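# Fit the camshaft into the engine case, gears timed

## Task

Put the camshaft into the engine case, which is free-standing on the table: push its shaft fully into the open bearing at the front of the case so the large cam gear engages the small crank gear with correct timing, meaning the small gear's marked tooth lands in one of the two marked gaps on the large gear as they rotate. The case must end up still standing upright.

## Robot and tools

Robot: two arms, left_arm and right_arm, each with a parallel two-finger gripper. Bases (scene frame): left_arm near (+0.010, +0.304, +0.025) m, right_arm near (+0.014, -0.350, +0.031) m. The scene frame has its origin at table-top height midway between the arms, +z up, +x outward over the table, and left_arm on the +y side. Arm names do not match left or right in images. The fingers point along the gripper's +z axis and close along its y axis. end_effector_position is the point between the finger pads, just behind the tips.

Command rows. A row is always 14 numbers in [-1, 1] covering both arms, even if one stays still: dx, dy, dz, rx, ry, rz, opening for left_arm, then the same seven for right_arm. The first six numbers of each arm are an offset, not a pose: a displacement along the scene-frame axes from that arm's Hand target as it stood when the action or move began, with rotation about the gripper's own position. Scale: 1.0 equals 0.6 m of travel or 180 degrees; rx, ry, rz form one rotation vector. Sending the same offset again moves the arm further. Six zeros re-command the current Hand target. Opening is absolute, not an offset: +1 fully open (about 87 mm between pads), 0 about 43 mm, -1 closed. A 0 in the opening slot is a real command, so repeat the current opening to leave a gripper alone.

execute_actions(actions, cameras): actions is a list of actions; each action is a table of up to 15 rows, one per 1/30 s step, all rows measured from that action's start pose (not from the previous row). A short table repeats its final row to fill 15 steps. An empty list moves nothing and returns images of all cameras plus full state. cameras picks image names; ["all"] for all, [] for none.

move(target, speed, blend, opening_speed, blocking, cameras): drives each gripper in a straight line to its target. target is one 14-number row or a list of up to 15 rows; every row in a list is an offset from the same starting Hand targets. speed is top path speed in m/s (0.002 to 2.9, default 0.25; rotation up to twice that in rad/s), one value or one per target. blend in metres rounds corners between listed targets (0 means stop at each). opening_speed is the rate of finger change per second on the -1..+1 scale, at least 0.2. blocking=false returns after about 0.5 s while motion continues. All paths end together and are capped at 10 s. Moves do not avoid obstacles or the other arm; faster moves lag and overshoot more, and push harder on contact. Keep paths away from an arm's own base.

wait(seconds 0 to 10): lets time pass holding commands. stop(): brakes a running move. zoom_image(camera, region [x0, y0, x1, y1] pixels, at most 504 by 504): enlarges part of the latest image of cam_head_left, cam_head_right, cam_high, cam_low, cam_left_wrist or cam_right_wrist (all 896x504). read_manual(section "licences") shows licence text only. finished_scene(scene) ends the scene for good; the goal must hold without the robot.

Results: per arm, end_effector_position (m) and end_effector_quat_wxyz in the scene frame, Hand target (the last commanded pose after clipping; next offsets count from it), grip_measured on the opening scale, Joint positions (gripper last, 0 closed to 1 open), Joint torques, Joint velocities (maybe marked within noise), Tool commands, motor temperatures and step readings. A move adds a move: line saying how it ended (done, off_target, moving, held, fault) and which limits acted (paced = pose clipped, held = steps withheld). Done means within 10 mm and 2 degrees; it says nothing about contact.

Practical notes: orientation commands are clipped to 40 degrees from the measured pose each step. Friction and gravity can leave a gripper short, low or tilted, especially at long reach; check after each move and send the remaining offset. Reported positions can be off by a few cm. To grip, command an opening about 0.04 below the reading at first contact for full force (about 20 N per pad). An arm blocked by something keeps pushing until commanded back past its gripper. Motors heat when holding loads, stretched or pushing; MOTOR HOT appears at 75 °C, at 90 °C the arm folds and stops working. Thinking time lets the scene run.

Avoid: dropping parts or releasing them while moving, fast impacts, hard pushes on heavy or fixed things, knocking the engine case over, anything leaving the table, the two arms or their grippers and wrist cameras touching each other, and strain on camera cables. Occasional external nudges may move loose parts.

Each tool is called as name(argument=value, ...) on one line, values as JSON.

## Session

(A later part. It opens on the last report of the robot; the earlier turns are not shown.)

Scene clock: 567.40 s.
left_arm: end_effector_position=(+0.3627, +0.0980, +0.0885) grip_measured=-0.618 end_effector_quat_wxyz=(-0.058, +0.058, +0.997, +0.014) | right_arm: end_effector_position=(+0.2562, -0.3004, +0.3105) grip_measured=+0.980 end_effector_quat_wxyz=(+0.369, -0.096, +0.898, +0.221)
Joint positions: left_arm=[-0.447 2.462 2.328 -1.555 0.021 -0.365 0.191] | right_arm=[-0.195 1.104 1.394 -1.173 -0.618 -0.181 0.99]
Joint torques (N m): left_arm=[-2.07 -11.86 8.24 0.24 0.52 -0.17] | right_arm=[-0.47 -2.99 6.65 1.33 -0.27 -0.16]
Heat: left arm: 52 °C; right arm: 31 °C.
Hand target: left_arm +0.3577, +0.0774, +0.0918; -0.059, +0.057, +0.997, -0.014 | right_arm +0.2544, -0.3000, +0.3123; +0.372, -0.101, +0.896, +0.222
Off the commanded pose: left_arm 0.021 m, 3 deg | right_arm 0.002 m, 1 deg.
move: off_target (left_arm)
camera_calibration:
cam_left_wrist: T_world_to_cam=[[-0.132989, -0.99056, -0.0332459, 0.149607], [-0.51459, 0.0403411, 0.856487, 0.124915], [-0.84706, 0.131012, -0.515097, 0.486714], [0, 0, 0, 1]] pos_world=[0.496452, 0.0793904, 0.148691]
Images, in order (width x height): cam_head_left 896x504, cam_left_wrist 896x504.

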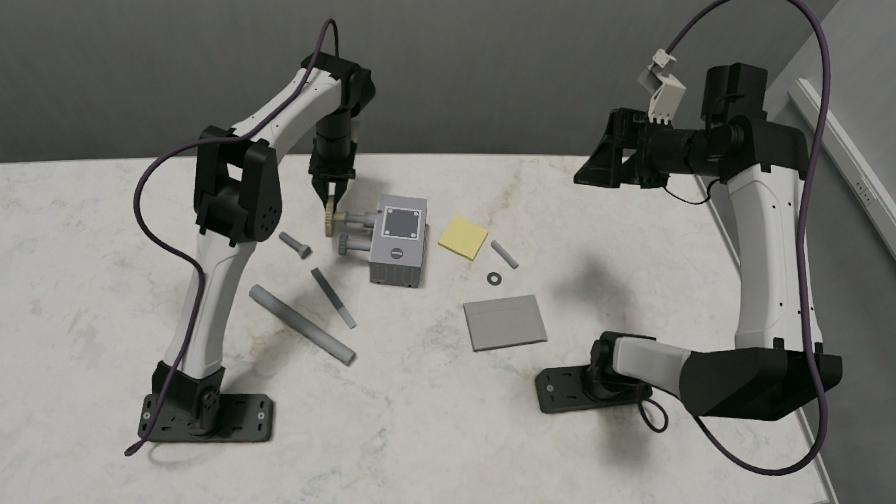

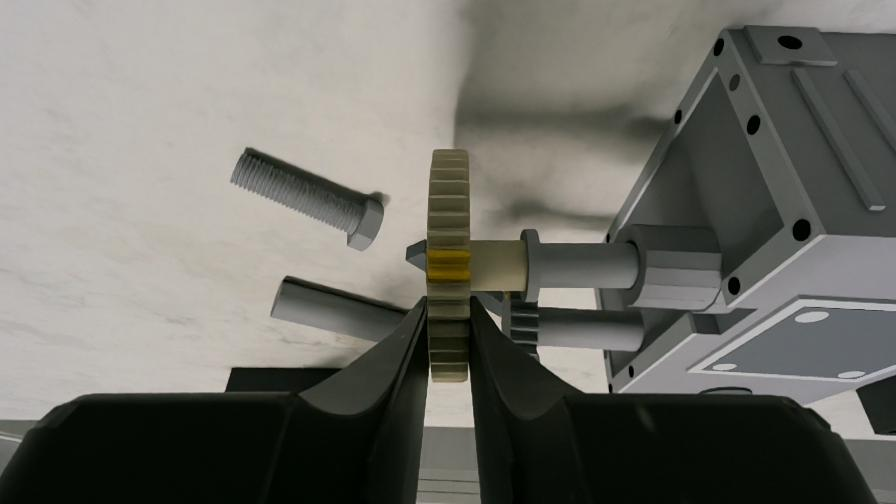

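move(target=[[0,0.012,0,-0.015,0,0,-0.95,0,0,0,0,0,0,1],[-0.008,-0.002,0.0,-0.018,0,0,-0.95,0,0,0,0,0,0,1],[-0.004,-0.004,-0.014,-0.02,0,0,-0.95,0,0,0,0,0,0,1],[0.008,-0.004,-0.014,-0.02,0,0,-0.95,0,0,0,0,0,0,1],[0.012,-0.004,0,-0.02,0,0,-0.95,0,0,0,0,0,0,1],[0.006,-0.004,0.012,-0.02,0,0,-0.95,0,0,0,0,0,0,1],[-0.006,-0.004,0.01,-0.02,0,0,-0.95,0,0,0,0,0,0,1],[0,-0.004,-0.004,-0.02,0,0,-0.95,0,0,0,0,0,0,1]], blend=0.001, cameras=["cam_left_wrist","cam_head_left"], speed=0.025)

zoom_image(camera="cam_left_wrist", region=[480, 180, 740, 380])

zoom_image(camera="cam_head_left", region=[310, 190, 410, 270])

Scene clock: 586.37 s.
left_arm: end_effector_position=(+0.3628, +0.0958, +0.0856) grip_measured=-0.618 end_effector_quat_wxyz=(-0.061, +0.058, +0.996, -0.008) | right_arm: end_effector_position=(+0.2562, -0.3004, +0.3105) grip_measured=+0.980 end_effector_quat_wxyz=(+0.369, -0.096, +0.898, +0.221)
Joint positions: left_arm=[-0.435 2.447 2.29 -1.519 0.064 -0.351 0.191] | right_arm=[-0.195 1.104 1.394 -1.173 -0.618 -0.181 0.99]
Joint torques (N m): left_arm=[-1.78 -13.56 5.19 0.52 0.65 -0.09] | right_arm=[-0.53 -2.97 6.67 1.32 -0.28 -0.13]
Heat: left arm: 51 °C; right arm: 31 °C.
Hand target: left_arm +0.3578, +0.0750, +0.0894; -0.058, +0.059, +0.996, -0.045 | right_arm +0.2544, -0.3000, +0.3123; +0.372, -0.101, +0.896, +0.222
Off the commanded pose: left_arm 0.022 m, 4 deg | right_arm 0.002 m, 1 deg.
move: off_target (left_arm)
camera_calibration:
cam_left_wrist: T_world_to_cam=[[-0.13057, -0.991362, 0.0123357, 0.142651], [-0.506662, 0.0774157, 0.858662, 0.120822], [-0.8522, 0.105866, -0.512393, 0.489577], [0, 0, 0, 1]] pos_world=[0.497059, 0.0802364, 0.145351]
Images, in order (width x height): cam_head_left 896x504, cam_left_wrist 896x504.

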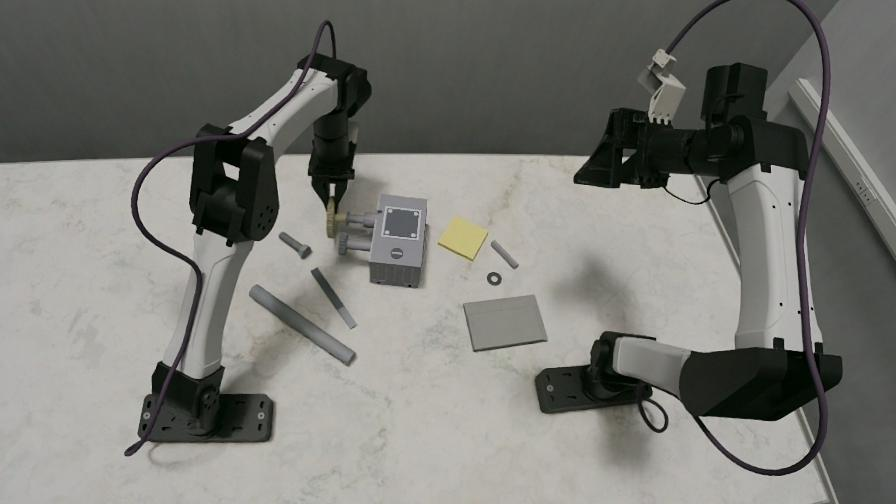

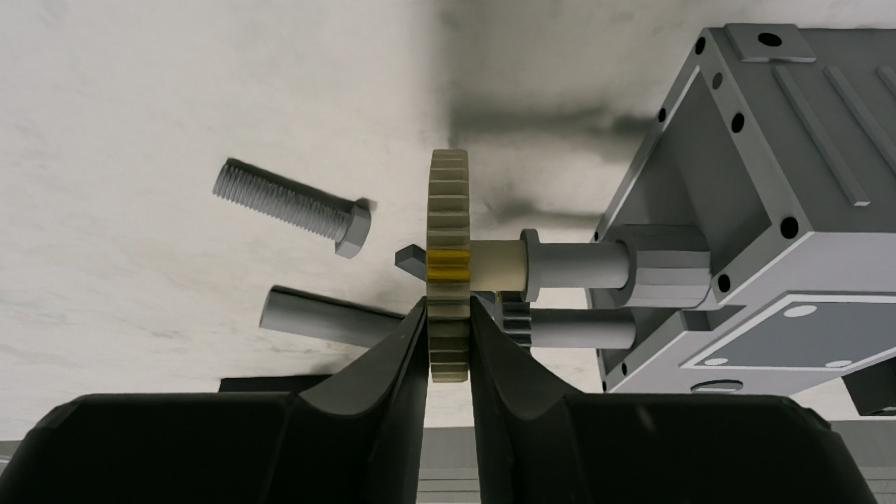

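Scaled by 1.938.

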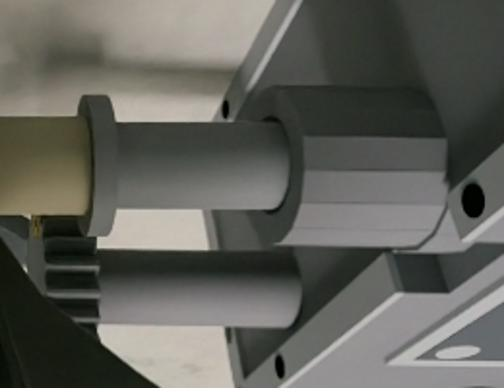

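Scaled by 5.040.

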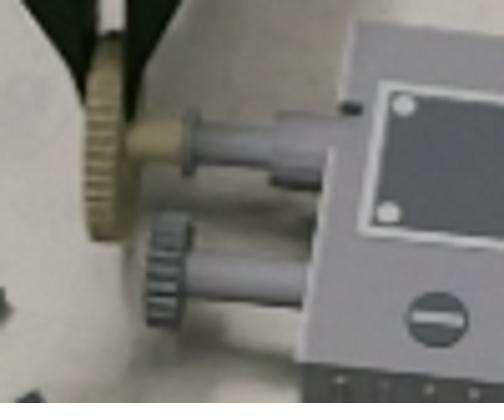

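move(target=[[0.002,-0.008,0,0,0,0,-0.95,0,0,0,0,0,0,1],[-0.004,-0.012,-0.004,0,0,0,-0.95,0,0,0,0,0,0,1],[0.004,-0.016,-0.004,0,0,0,-0.95,0,0,0,0,0,0,1],[0.002,-0.02,0.004,0,0,0,-0.95,0,0,0,0,0,0,1],[0,-0.02,0,0,0,0,-0.95,0,0,0,0,0,0,1]], blend=0.001, cameras=["cam_left_wrist","cam_head_left"], speed=0.025)

zoom_image(camera="cam_left_wrist", region=[420, 180, 680, 380])

zoom_image(camera="cam_head_left", region=[310, 190, 410, 270])

Scene clock: 594.03 s.
left_arm: end_effector_position=(+0.3628, +0.0947, +0.0871) grip_measured=-0.618 end_effector_quat_wxyz=(-0.057, +0.058, +0.997, -0.003) | right_arm: end_effector_position=(+0.2562, -0.3004, +0.3105) grip_measured=+0.980 end_effector_quat_wxyz=(+0.369, -0.096, +0.898, +0.221)
Joint positions: left_arm=[-0.441 2.447 2.298 -1.524 0.053 -0.357 0.191] | right_arm=[-0.195 1.104 1.394 -1.173 -0.618 -0.181 0.99]
Joint torques (N m): left_arm=[-3.23 -11.3 8.87 0.42 0.78 -0.25] | right_arm=[-0.53 -2.99 6.64 1.32 -0.28 -0.15]
Heat: left arm: 53 °C; right arm: 31 °C.
Hand target: left_arm +0.3578, +0.0630, +0.0894; -0.057, +0.059, +0.996, -0.045 | right_arm +0.2544, -0.3000, +0.3123; +0.372, -0.101, +0.896, +0.222
Off the commanded pose: left_arm 0.032 m, 5 deg | right_arm 0.002 m, 1 deg.
move: off_target (left_arm)
camera_calibration:
cam_left_wrist: T_world_to_cam=[[-0.131894, -0.991262, 0.00198481, 0.142952], [-0.513584, 0.0700483, 0.855175, 0.123205], [-0.847842, 0.111773, -0.518335, 0.488915], [0, 0, 0, 1]] pos_world=[0.496653, 0.0784248, 0.147777]
Images, in order (width x height): cam_head_left 896x504, cam_left_wrist 896x504.

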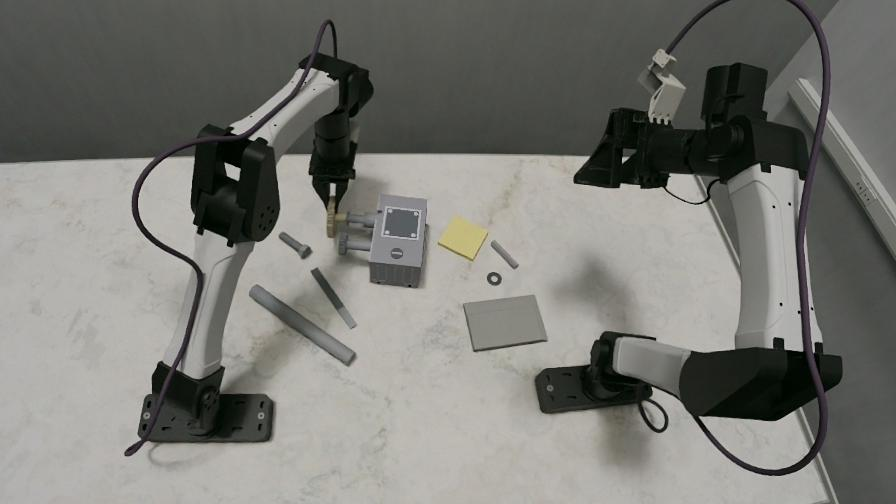

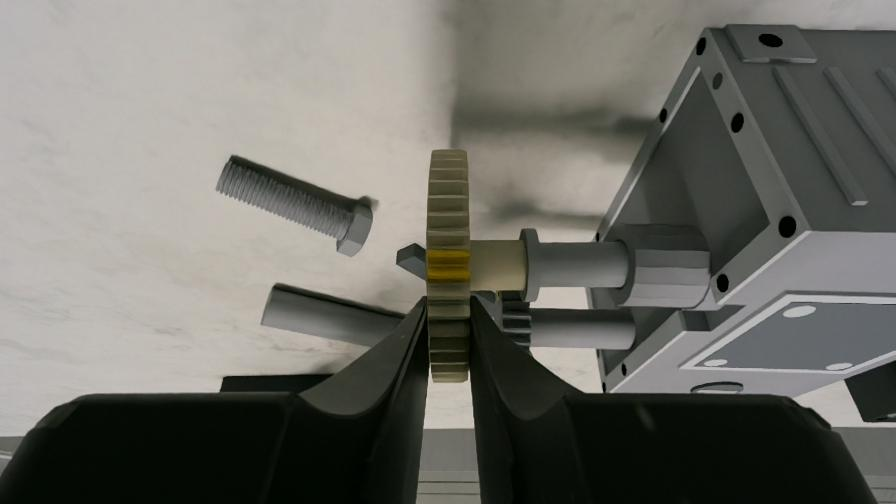

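Scaled by 1.938.

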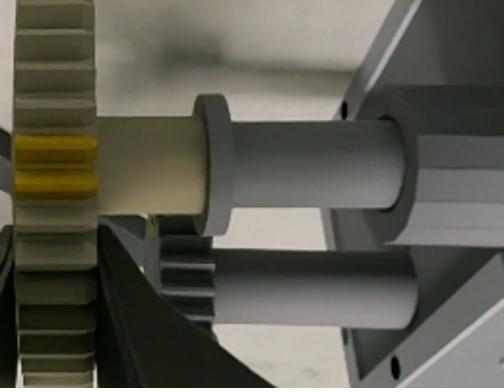

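Scaled by 5.040.

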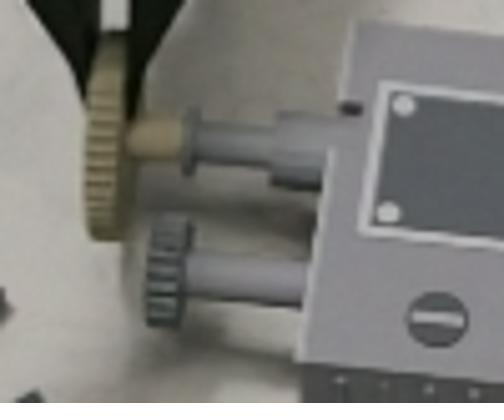

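move(target=[[0.003,0.018,0,0,0,0,-0.95,0,0,0,0,0,0,1],[0.003,0.008,0,-0.01,0,0.014,-0.95,0,0,0,0,0,0,1],[0.003,0.004,0,-0.01,0,-0.014,-0.95,0,0,0,0,0,0,1],[0.003,0.0,0,0.01,0,-0.014,-0.95,0,0,0,0,0,0,1],[0.003,0,0,0.01,0,0.014,-0.95,0,0,0,0,0,0,1],[0.003,0,0,-0.01,0,0.014,-0.95,0,0,0,0,0,0,1],[0.003,0,0,-0.01,0,-0.014,-0.95,0,0,0,0,0,0,1],[0.003,0,0,0,0,0,-0.95,0,0,0,0,0,0,1]], blend=0.001, cameras=["cam_left_wrist","cam_head_left"], speed=0.04)

zoom_image(camera="cam_left_wrist", region=[420, 180, 680, 380])

zoom_image(camera="cam_head_left", region=[310, 190, 410, 270])

Scene clock: 608.07 s.
left_arm: end_effector_position=(+0.3597, +0.0788, +0.0857) grip_measured=-0.617 end_effector_quat_wxyz=(-0.061, +0.064, +0.996, -0.019) | right_arm: end_effector_position=(+0.2562, -0.3004, +0.3105) grip_measured=+0.980 end_effector_quat_wxyz=(+0.369, -0.096, +0.898, +0.221)
Joint positions: left_arm=[-0.464 2.468 2.328 -1.526 0.086 -0.367 0.191] | right_arm=[-0.195 1.104 1.394 -1.173 -0.618 -0.181 0.99]
Joint torques (N m): left_arm=[-0.95 -11.89 8.62 0.35 0.5 -0.15] | right_arm=[-0.58 -2.95 6.63 1.33 -0.26 -0.15]
Heat: left arm: 52 °C; right arm: 31 °C.
Hand target: left_arm +0.3597, +0.0630, +0.0894; -0.057, +0.059, +0.996, -0.045 | right_arm +0.2544, -0.3000, +0.3123; +0.372, -0.101, +0.896, +0.222
Off the commanded pose: left_arm 0.016 m, 3 deg | right_arm 0.002 m, 1 deg.
move: off_target (left_arm)
camera_calibration:
cam_left_wrist: T_world_to_cam=[[-0.141335, -0.989346, 0.0349157, 0.127277], [-0.504981, 0.102386, 0.857037, 0.118063], [-0.85148, 0.103497, -0.514071, 0.488978], [0, 0, 0, 1]] pos_world=[0.493964, 0.0632255, 0.145741]
Images, in order (width x height): cam_head_left 896x504, cam_left_wrist 896x504.

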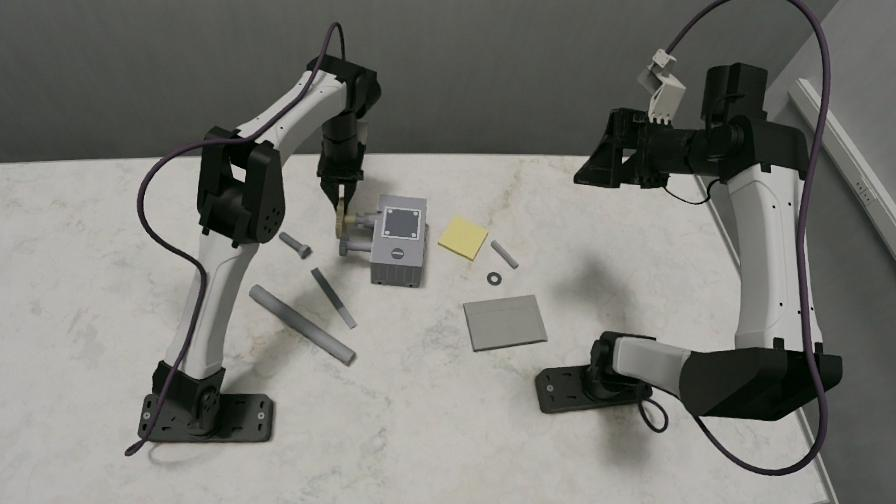

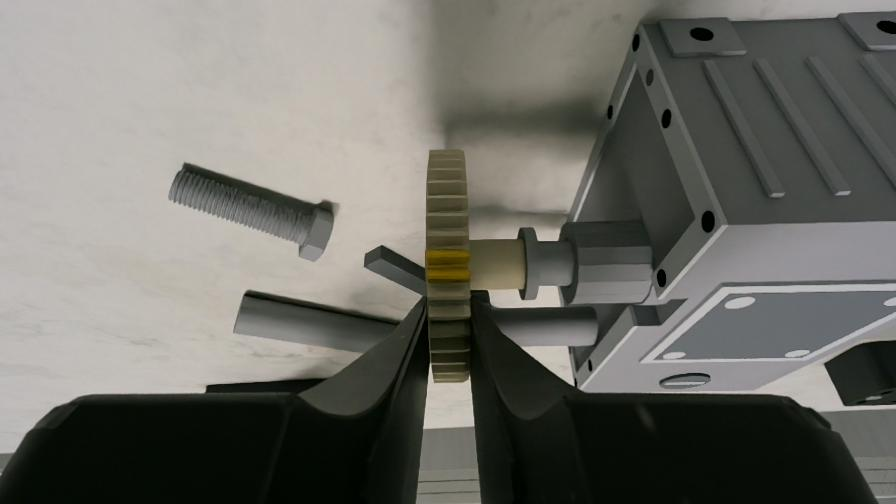

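Scaled by 1.938.

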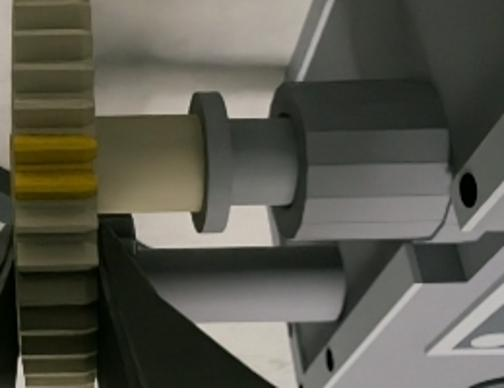

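Scaled by 5.040.

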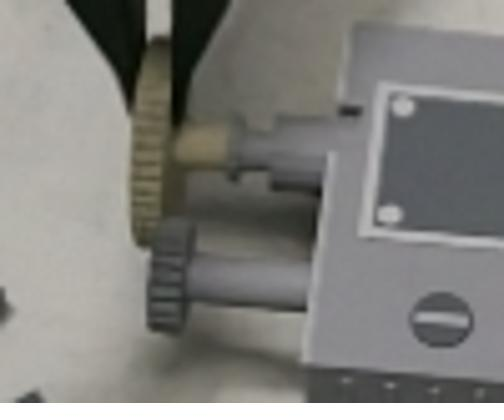

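move(target=[[0,0.002,0,0.003,0.02,0,-0.95,0,0,0,0,0,0,1],[-0.001,0,0,-0.003,-0.02,0,-0.95,0,0,0,0,0,0,1],[-0.001,-0.003,0,0.003,0.02,0,-0.95,0,0,0,0,0,0,1],[-0.001,-0.006,0,-0.003,-0.02,0,-0.95,0,0,0,0,0,0,1],[-0.001,-0.006,0,0,0,0,-0.95,0,0,0,0,0,0,1]], blend=0.001, cameras=["cam_left_wrist","cam_head_left","cam_low"], speed=0.03)

zoom_image(camera="cam_left_wrist", region=[420, 180, 680, 380])

zoom_image(camera="cam_head_left", region=[310, 190, 410, 270])

zoom_image(camera="cam_low", region=[510, 220, 600, 290])

Scene clock: 623.37 s.
left_arm: end_effector_position=(+0.3595, +0.0784, +0.0865) grip_measured=-0.618 end_effector_quat_wxyz=(-0.055, +0.063, +0.996, -0.012) | right_arm: end_effector_position=(+0.2562, -0.3004, +0.3105) grip_measured=+0.980 end_effector_quat_wxyz=(+0.369, -0.096, +0.898, +0.221)
Joint positions: left_arm=[-0.471 2.459 2.318 -1.519 0.068 -0.377 0.191] | right_arm=[-0.195 1.104 1.394 -1.173 -0.618 -0.181 0.99]
Joint torques (N m): left_arm=[-0.88 -10.85 10.11 0.29 0.65 -0.13] | right_arm=[-0.49 -2.93 6.63 1.33 -0.27 -0.14]
Heat: left arm: 52 °C; right arm: 31 °C.
Hand target: left_arm +0.3589, +0.0594, +0.0894; -0.058, +0.059, +0.996, -0.045 | right_arm +0.2544, -0.3000, +0.3123; +0.372, -0.101, +0.896, +0.222
Off the commanded pose: left_arm 0.019 m, 4 deg | right_arm 0.002 m, 1 deg.
move: off_target (left_arm)
camera_calibration:
cam_left_wrist: T_world_to_cam=[[-0.140812, -0.989851, 0.0191695, 0.128046], [-0.516745, 0.0899981, 0.851396, 0.123011], [-0.84448, 0.109981, -0.524173, 0.486993], [0, 0, 0, 1]] pos_world=[0.492852, 0.0621159, 0.148083]
Images, in order (width x height): cam_head_left 896x504, cam_low 896x504, cam_left_wrist 896x504.

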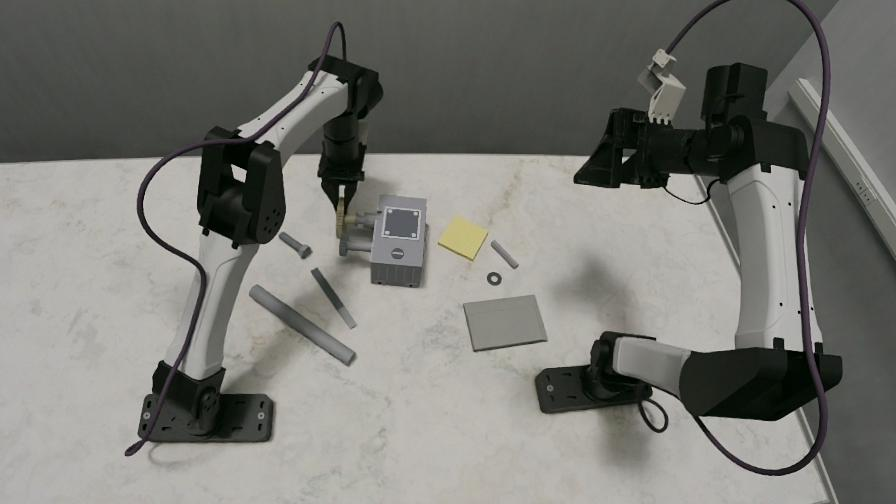

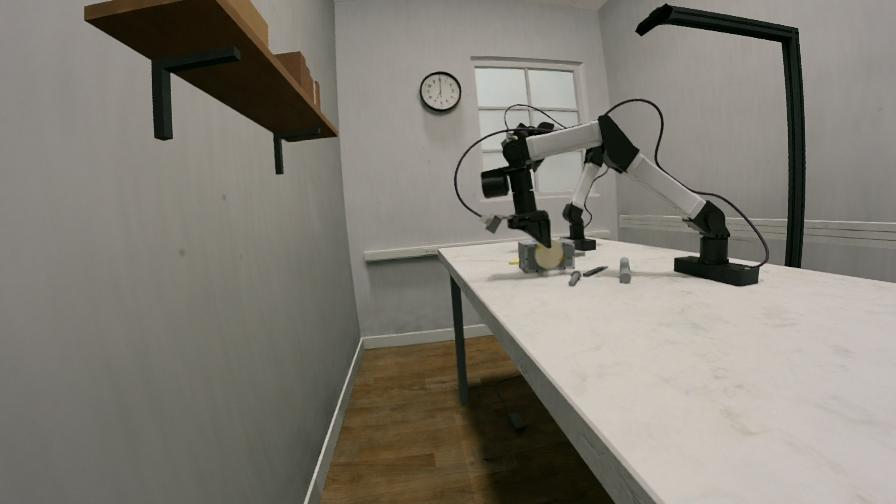

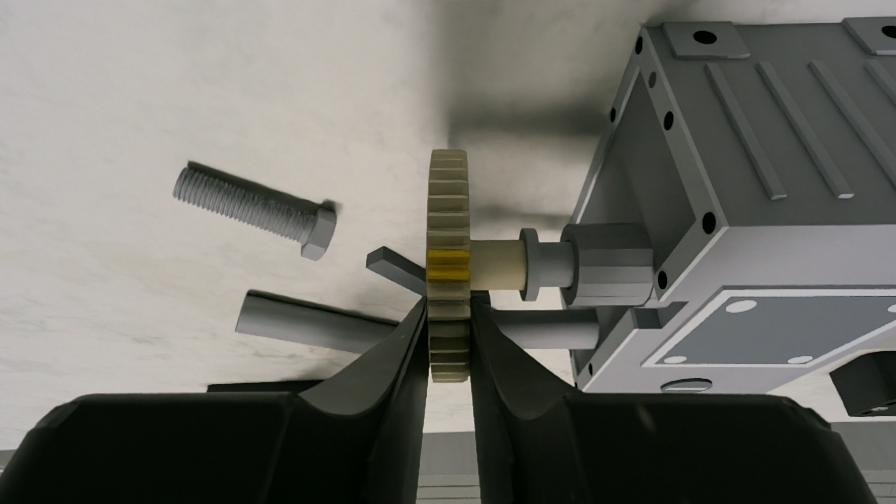

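Scaled by 1.938.

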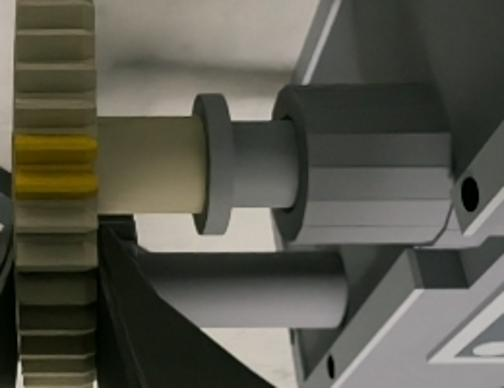

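Scaled by 5.040.

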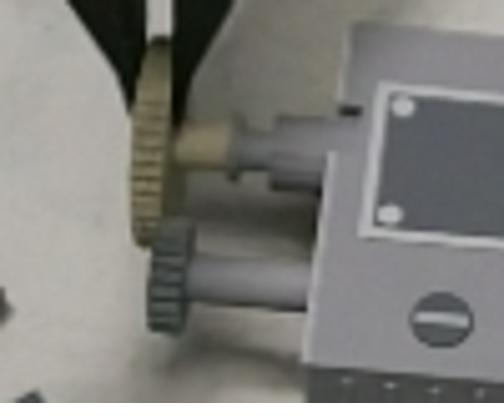

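Scaled by 5.600.

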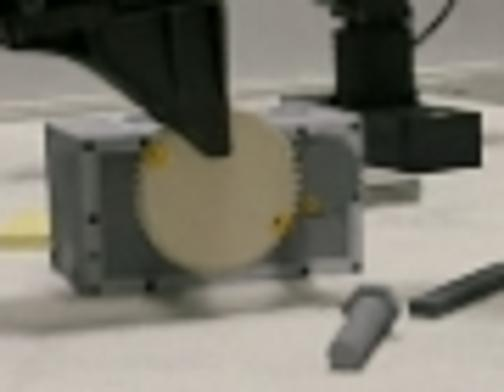

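move(target=[[0,0.014,0,0.0,0,0,-0.95,0,0,0,0,0,0,1],[0,0.012,0,0.004,0.035,0,-0.95,0,0,0,0,0,0,1],[0,0.010,0,-0.004,-0.035,0,-0.95,0,0,0,0,0,0,1],[0,0.006,0,0.004,0.035,0,-0.95,0,0,0,0,0,0,1],[0,0.002,0,-0.004,-0.035,0,-0.95,0,0,0,0,0,0,1],[0,0.0,0,0,0,0,-0.95,0,0,0,0,0,0,1]], blend=0.001, cameras=["cam_left_wrist","cam_low"], speed=0.06)

zoom_image(camera="cam_left_wrist", region=[420, 180, 680, 380])

zoom_image(camera="cam_low", region=[510, 220, 600, 290])

Scene clock: 638.80 s.
left_arm: end_effector_position=(+0.3604, +0.0757, +0.0861) grip_measured=-0.618 end_effector_quat_wxyz=(-0.050, +0.061, +0.997, -0.013) | right_arm: end_effector_position=(+0.2562, -0.3004, +0.3105) grip_measured=+0.980 end_effector_quat_wxyz=(+0.369, -0.096, +0.898, +0.221)
Joint positions: left_arm=[-0.476 2.458 2.318 -1.51 0.067 -0.385 0.191] | right_arm=[-0.195 1.104 1.394 -1.173 -0.618 -0.181 0.99]
Joint torques (N m): left_arm=[-0.51 -10.78 10.1 0.23 0.64 -0.06] | right_arm=[-0.55 -2.93 6.69 1.31 -0.25 -0.14]
Heat: left arm: 54 °C; right arm: 31 °C.
Hand target: left_arm +0.3590, +0.0595, +0.0894; -0.058, +0.059, +0.996, -0.045 | right_arm +0.2544, -0.3000, +0.3123; +0.372, -0.101, +0.896, +0.222
Off the commanded pose: left_arm 0.017 m, 4 deg | right_arm 0.002 m, 1 deg.
move: off_target (left_arm)
camera_calibration:
cam_left_wrist: T_world_to_cam=[[-0.136915, -0.990362, 0.0209079, 0.123886], [-0.524086, 0.090332, 0.846861, 0.127114], [-0.840588, 0.104991, -0.531403, 0.487471], [0, 0, 0, 1]] pos_world=[0.493343, 0.0600298, 0.148805]
Images, in order (width x height): cam_low 896x504, cam_left_wrist 896x504.

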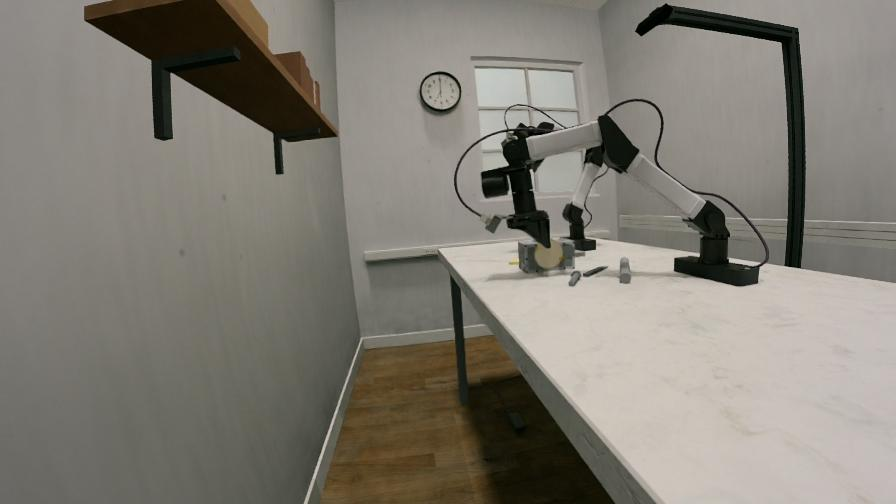

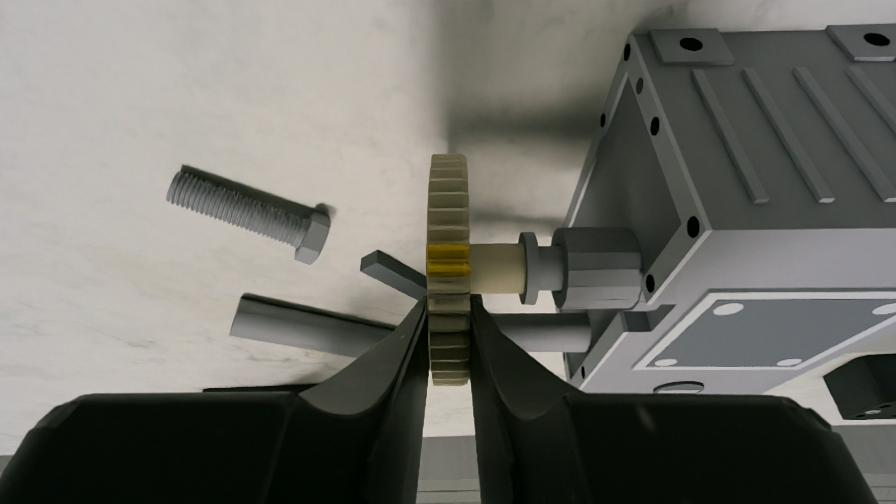

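Scaled by 1.938.

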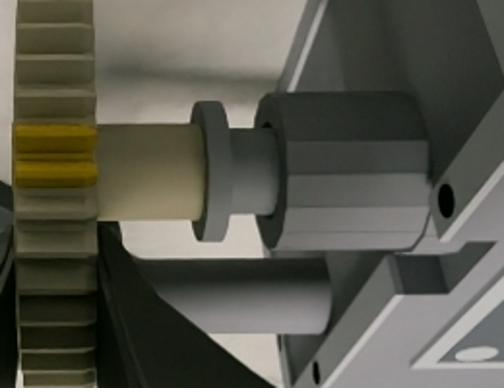

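Scaled by 5.600.

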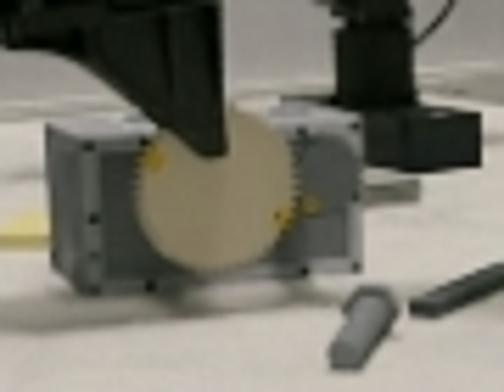

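move(target=[[0,0.004,0,-0.01,0.01,0.01,-0.95,0,0,0,0,0,0,1],[0,-0.002,0,-0.01,-0.01,-0.01,-0.95,0,0,0,0,0,0,1],[0,-0.008,0,0.008,0.01,-0.01,-0.95,0,0,0,0,0,0,1],[0,-0.012,0,0.008,-0.01,0.01,-0.95,0,0,0,0,0,0,1],[0,-0.014,0,-0.01,0.01,0.01,-0.95,0,0,0,0,0,0,1],[0,-0.014,0,0,0,0,-0.95,0,0,0,0,0,0,1]], blend=0.001, cameras=["cam_left_wrist","cam_low","cam_head_left"], speed=0.04)

zoom_image(camera="cam_low", region=[510, 220, 600, 290])

zoom_image(camera="cam_head_left", region=[310, 190, 410, 270])

Scene clock: 650.47 s.
left_arm: end_effector_position=(+0.3601, +0.0750, +0.0860) grip_measured=-0.618 end_effector_quat_wxyz=(-0.065, +0.060, +0.996, -0.011) | right_arm: end_effector_position=(+0.2562, -0.3004, +0.3105) grip_measured=+0.980 end_effector_quat_wxyz=(+0.369, -0.096, +0.898, +0.221)
Joint positions: left_arm=[-0.474 2.506 2.397 -1.569 0.077 -0.384 0.191] | right_arm=[-0.195 1.104 1.394 -1.173 -0.618 -0.181 0.99]
Joint torques (N m): left_arm=[-2.22 -12.15 8.59 0.44 0.56 -0.19] | right_arm=[-0.54 -2.92 6.74 1.32 -0.27 -0.14]
Heat: left arm: 54 °C; right arm: 31 °C.
Hand target: left_arm +0.3589, +0.0511, +0.0894; -0.058, +0.059, +0.996, -0.045 | right_arm +0.2544, -0.3000, +0.3123; +0.372, -0.101, +0.896, +0.222
Off the commanded pose: left_arm 0.024 m, 4 deg | right_arm 0.002 m, 1 deg.
joint read past its limit (left arm) — joint 4 (wrist pitch), lower limit.
move: off_target (left_arm)
camera_calibration:
cam_left_wrist: T_world_to_cam=[[-0.134709, -0.990696, 0.0193629, 0.122539], [-0.499714, 0.0847962, 0.86203, 0.11751], [-0.855652, 0.106447, -0.506487, 0.490432], [0, 0, 0, 1]] pos_world=[0.494867, 0.0592296, 0.144728]
Images, in order (width x height): cam_head_left 896x504, cam_low 896x504, cam_left_wrist 896x504.

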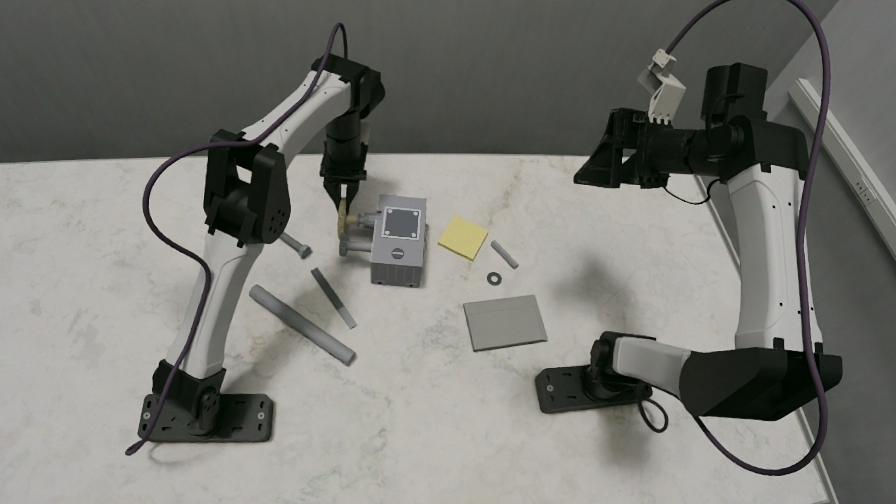

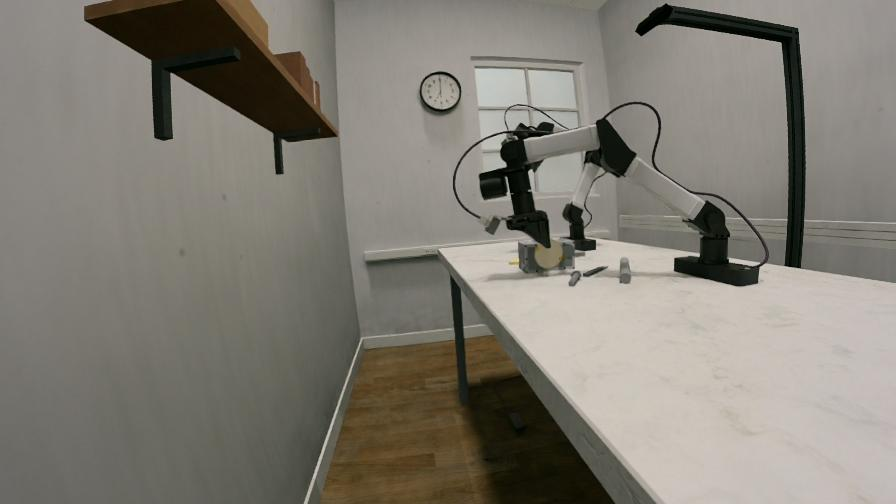

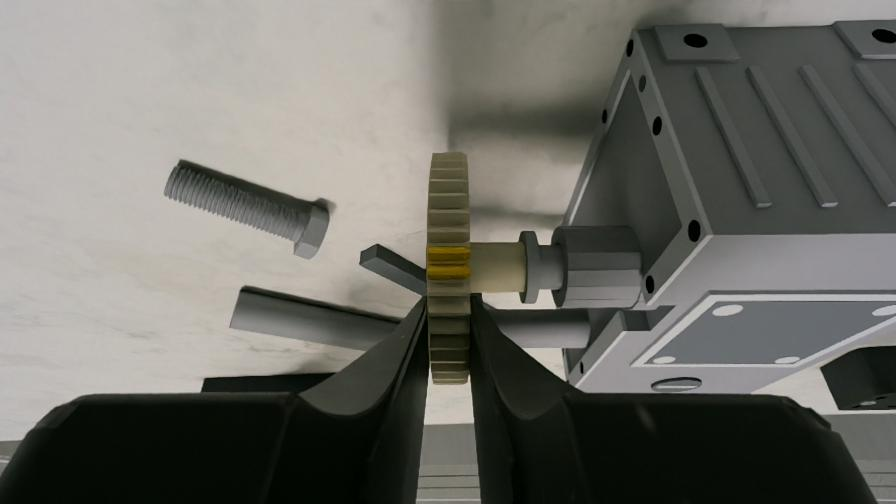

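Scaled by 5.600.

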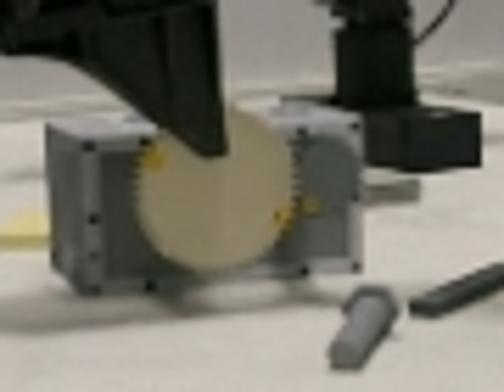

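Scaled by 5.040.

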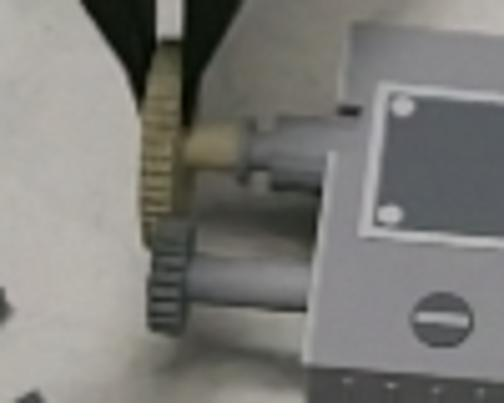

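move(target=[[0,0.019,0,0.0,0,0,-0.95,0,0,0,0,0,0,1],[0,0.012,0,0.004,0.035,0.006,-0.95,0,0,0,0,0,0,1],[0,0.008,0,-0.008,-0.035,-0.006,-0.95,0,0,0,0,0,0,1],[0,0.004,0,0.004,0.035,-0.006,-0.95,0,0,0,0,0,0,1],[0,-0.002,0,-0.008,-0.035,0.006,-0.95,0,0,0,0,0,0,1],[0,-0.006,0,0.004,0.03,0,-0.95,0,0,0,0,0,0,1],[0,-0.006,0,0,0,0,-0.95,0,0,0,0,0,0,1]], blend=0.001, cameras=["cam_left_wrist","cam_low","cam_head_left"], speed=0.06)

zoom_image(camera="cam_low", region=[510, 220, 600, 290])

zoom_image(camera="cam_head_left", region=[310, 190, 410, 270])

Scene clock: 668.27 s.
left_arm: end_effector_position=(+0.3597, +0.0708, +0.0861) grip_measured=-0.618 end_effector_quat_wxyz=(-0.064, +0.061, +0.996, -0.009) | right_arm: end_effector_position=(+0.2562, -0.3004, +0.3105) grip_measured=+0.980 end_effector_quat_wxyz=(+0.369, -0.096, +0.898, +0.221)
Joint positions: left_arm=[-0.484 2.519 2.423 -1.581 0.073 -0.392 0.191] | right_arm=[-0.195 1.104 1.394 -1.173 -0.618 -0.181 0.99]
Joint torques (N m): left_arm=[-1.81 -12.05 8.66 0.46 0.61 -0.21] | right_arm=[-0.55 -2.96 6.68 1.33 -0.27 -0.14]
Heat: left arm: 54 °C; right arm: 31 °C.
Hand target: left_arm +0.3589, +0.0475, +0.0893; -0.058, +0.059, +0.996, -0.045 | right_arm +0.2544, -0.3000, +0.3123; +0.372, -0.101, +0.896, +0.222
Off the commanded pose: left_arm 0.024 m, 4 deg | right_arm 0.002 m, 1 deg.
joint read past its limit (left arm) — joint 4 (wrist pitch), lower limit.
move: off_target (left_arm)
camera_calibration:
cam_left_wrist: T_world_to_cam=[[-0.137836, -0.990333, 0.0155266, 0.119865], [-0.501411, 0.0832889, 0.861191, 0.118301], [-0.854159, 0.110918, -0.508045, 0.48987], [0, 0, 0, 1]] pos_world=[0.494266, 0.054518, 0.145135]
Images, in order (width x height): cam_head_left 896x504, cam_low 896x504, cam_left_wrist 896x504.

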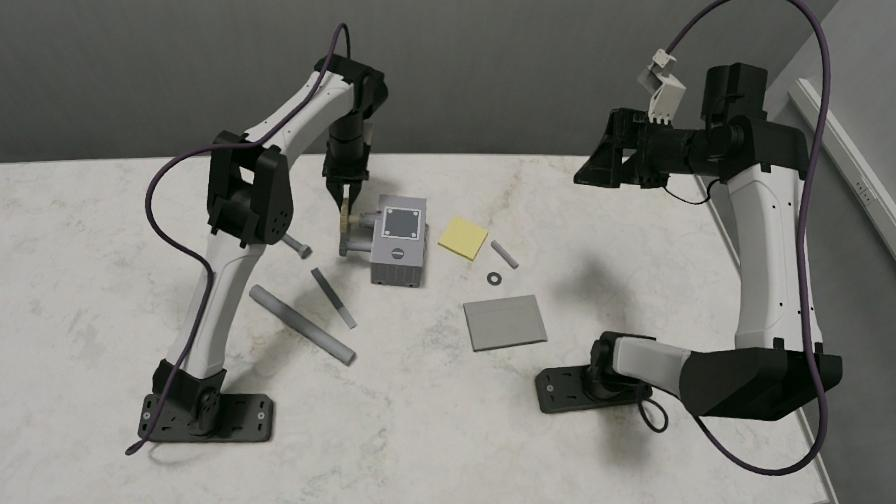

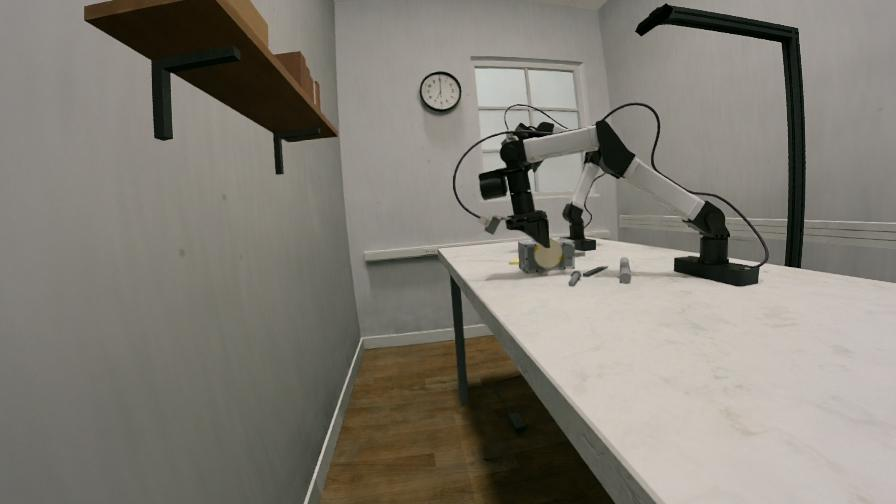

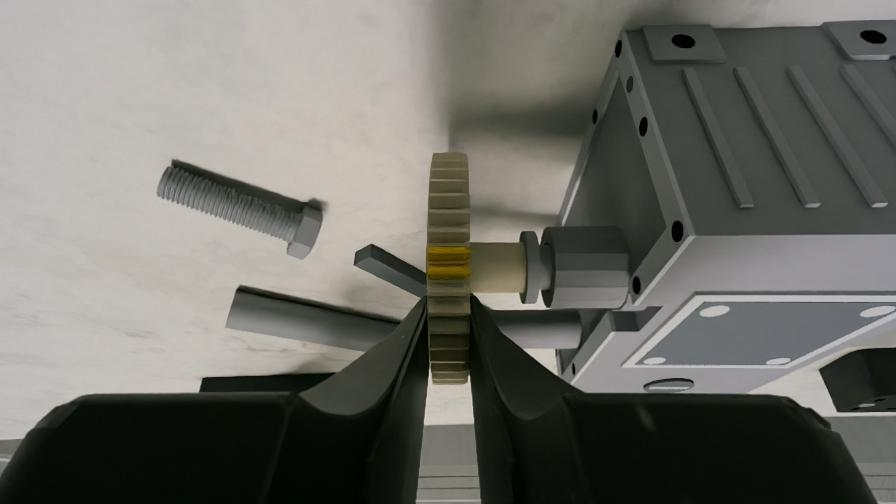

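Scaled by 5.600.

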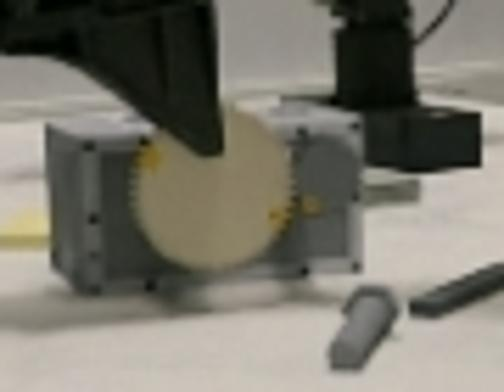

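Scaled by 5.040.

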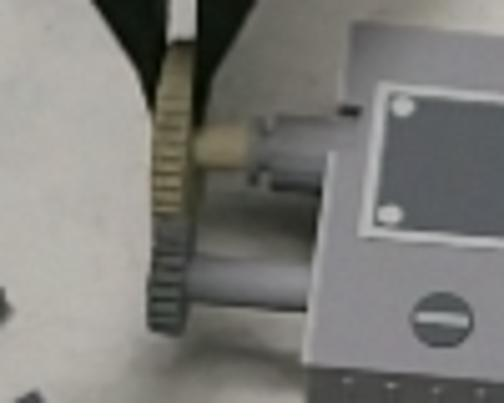

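Meshed and nearly coplanar; one more round.

move(target=[[0,0.014,0,0.0,0,0,-0.95,0,0,0,0,0,0,1],[0,0.008,0,-0.01,0.02,0.008,-0.95,0,0,0,0,0,0,1],[0,0.003,0,0.01,-0.02,-0.008,-0.95,0,0,0,0,0,0,1],[0,-0.002,0,-0.01,0.02,-0.008,-0.95,0,0,0,0,0,0,1],[0,-0.007,0,0.01,-0.02,0.008,-0.95,0,0,0,0,0,0,1],[0,-0.009,0,-0.01,0.02,0,-0.95,0,0,0,0,0,0,1],[0,-0.009,0,0,0,0,-0.95,0,0,0,0,0,0,1]], blend=0.001, cameras=["cam_left_wrist","cam_low","cam_head_left"], speed=0.06)

zoom_image(camera="cam_left_wrist", region=[420, 180, 680, 380])

zoom_image(camera="cam_low", region=[510, 220, 600, 290])

zoom_image(camera="cam_head_left", region=[310, 190, 410, 270])

Scene clock: 682.53 s.
left_arm: end_effector_position=(+0.3590, +0.0663, +0.0862) grip_measured=-0.618 end_effector_quat_wxyz=(-0.064, +0.062, +0.996, -0.012) | right_arm: end_effector_position=(+0.2562, -0.3004, +0.3105) grip_measured=+0.980 end_effector_quat_wxyz=(+0.369, -0.096, +0.898, +0.221)
Joint positions: left_arm=[-0.491 2.529 2.442 -1.588 0.078 -0.398 0.191] | right_arm=[-0.195 1.104 1.394 -1.173 -0.618 -0.181 0.99]
Joint torques (N m): left_arm=[-2.04 -11.41 9.98 0.43 0.58 -0.23] | right_arm=[-0.55 -2.93 6.68 1.34 -0.28 -0.15]
Heat: left arm: 54 °C; right arm: 31 °C.
Hand target: left_arm +0.3589, +0.0420, +0.0894; -0.058, +0.059, +0.996, -0.045 | right_arm +0.2544, -0.3000, +0.3123; +0.372, -0.101, +0.896, +0.222
Off the commanded pose: left_arm 0.024 m, 4 deg | right_arm 0.002 m, 1 deg.
joint read past its limit (left arm) — joint 4 (wrist pitch), lower limit.
move: off_target (left_arm)
camera_calibration:
cam_left_wrist: T_world_to_cam=[[-0.138885, -0.990106, 0.0200205, 0.115262], [-0.501286, 0.0877232, 0.860823, 0.117915], [-0.854063, 0.10952, -0.50851, 0.489951], [0, 0, 0, 1]] pos_world=[0.493567, 0.0501188, 0.145334]
Images, in order (width x height): cam_head_left 896x504, cam_low 896x504, cam_left_wrist 896x504.

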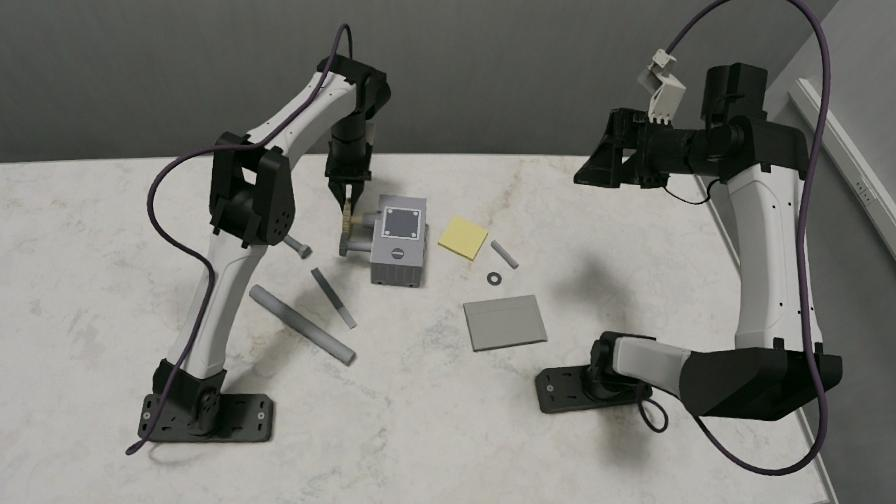

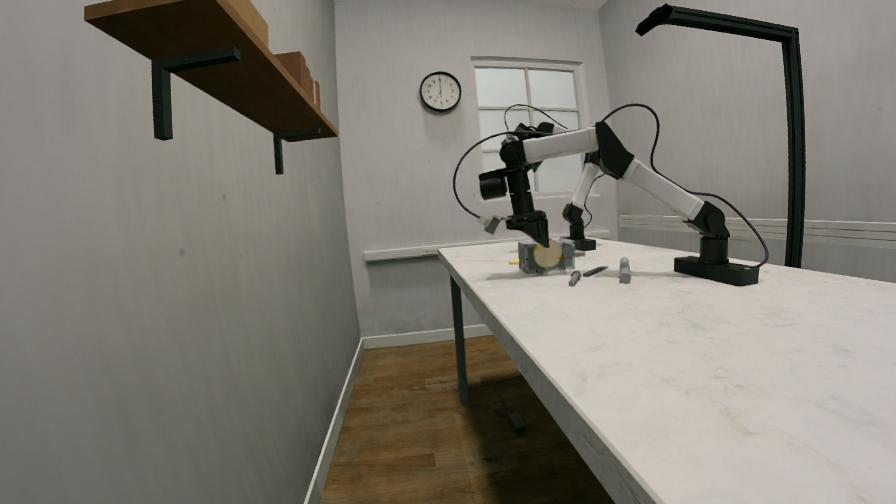

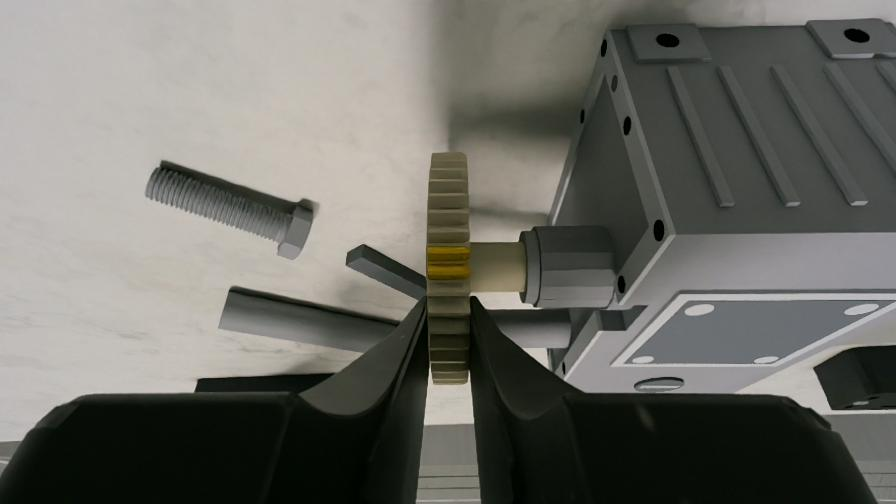

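Scaled by 1.938.

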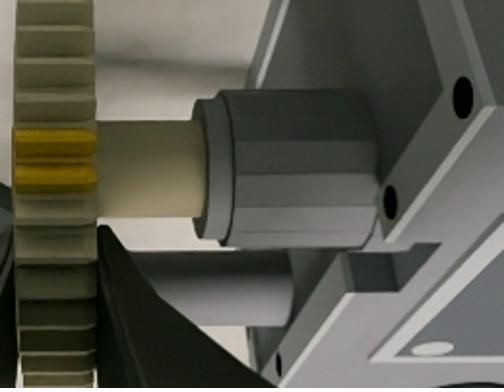

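Scaled by 5.600.

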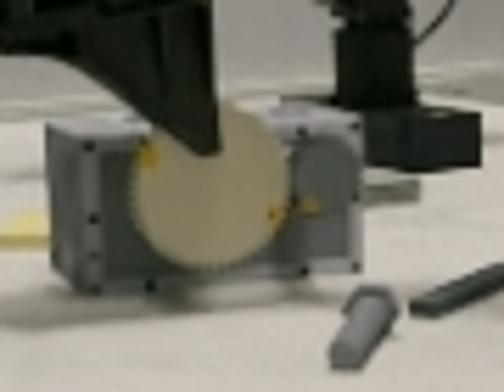

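Scaled by 5.040.

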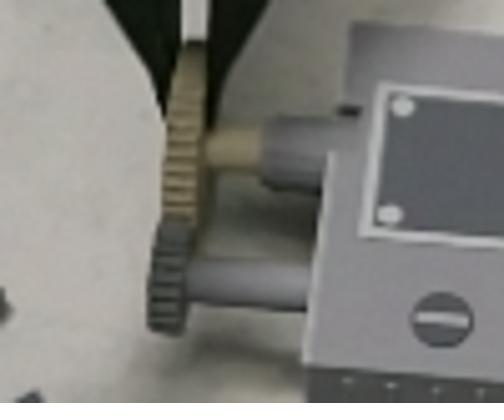

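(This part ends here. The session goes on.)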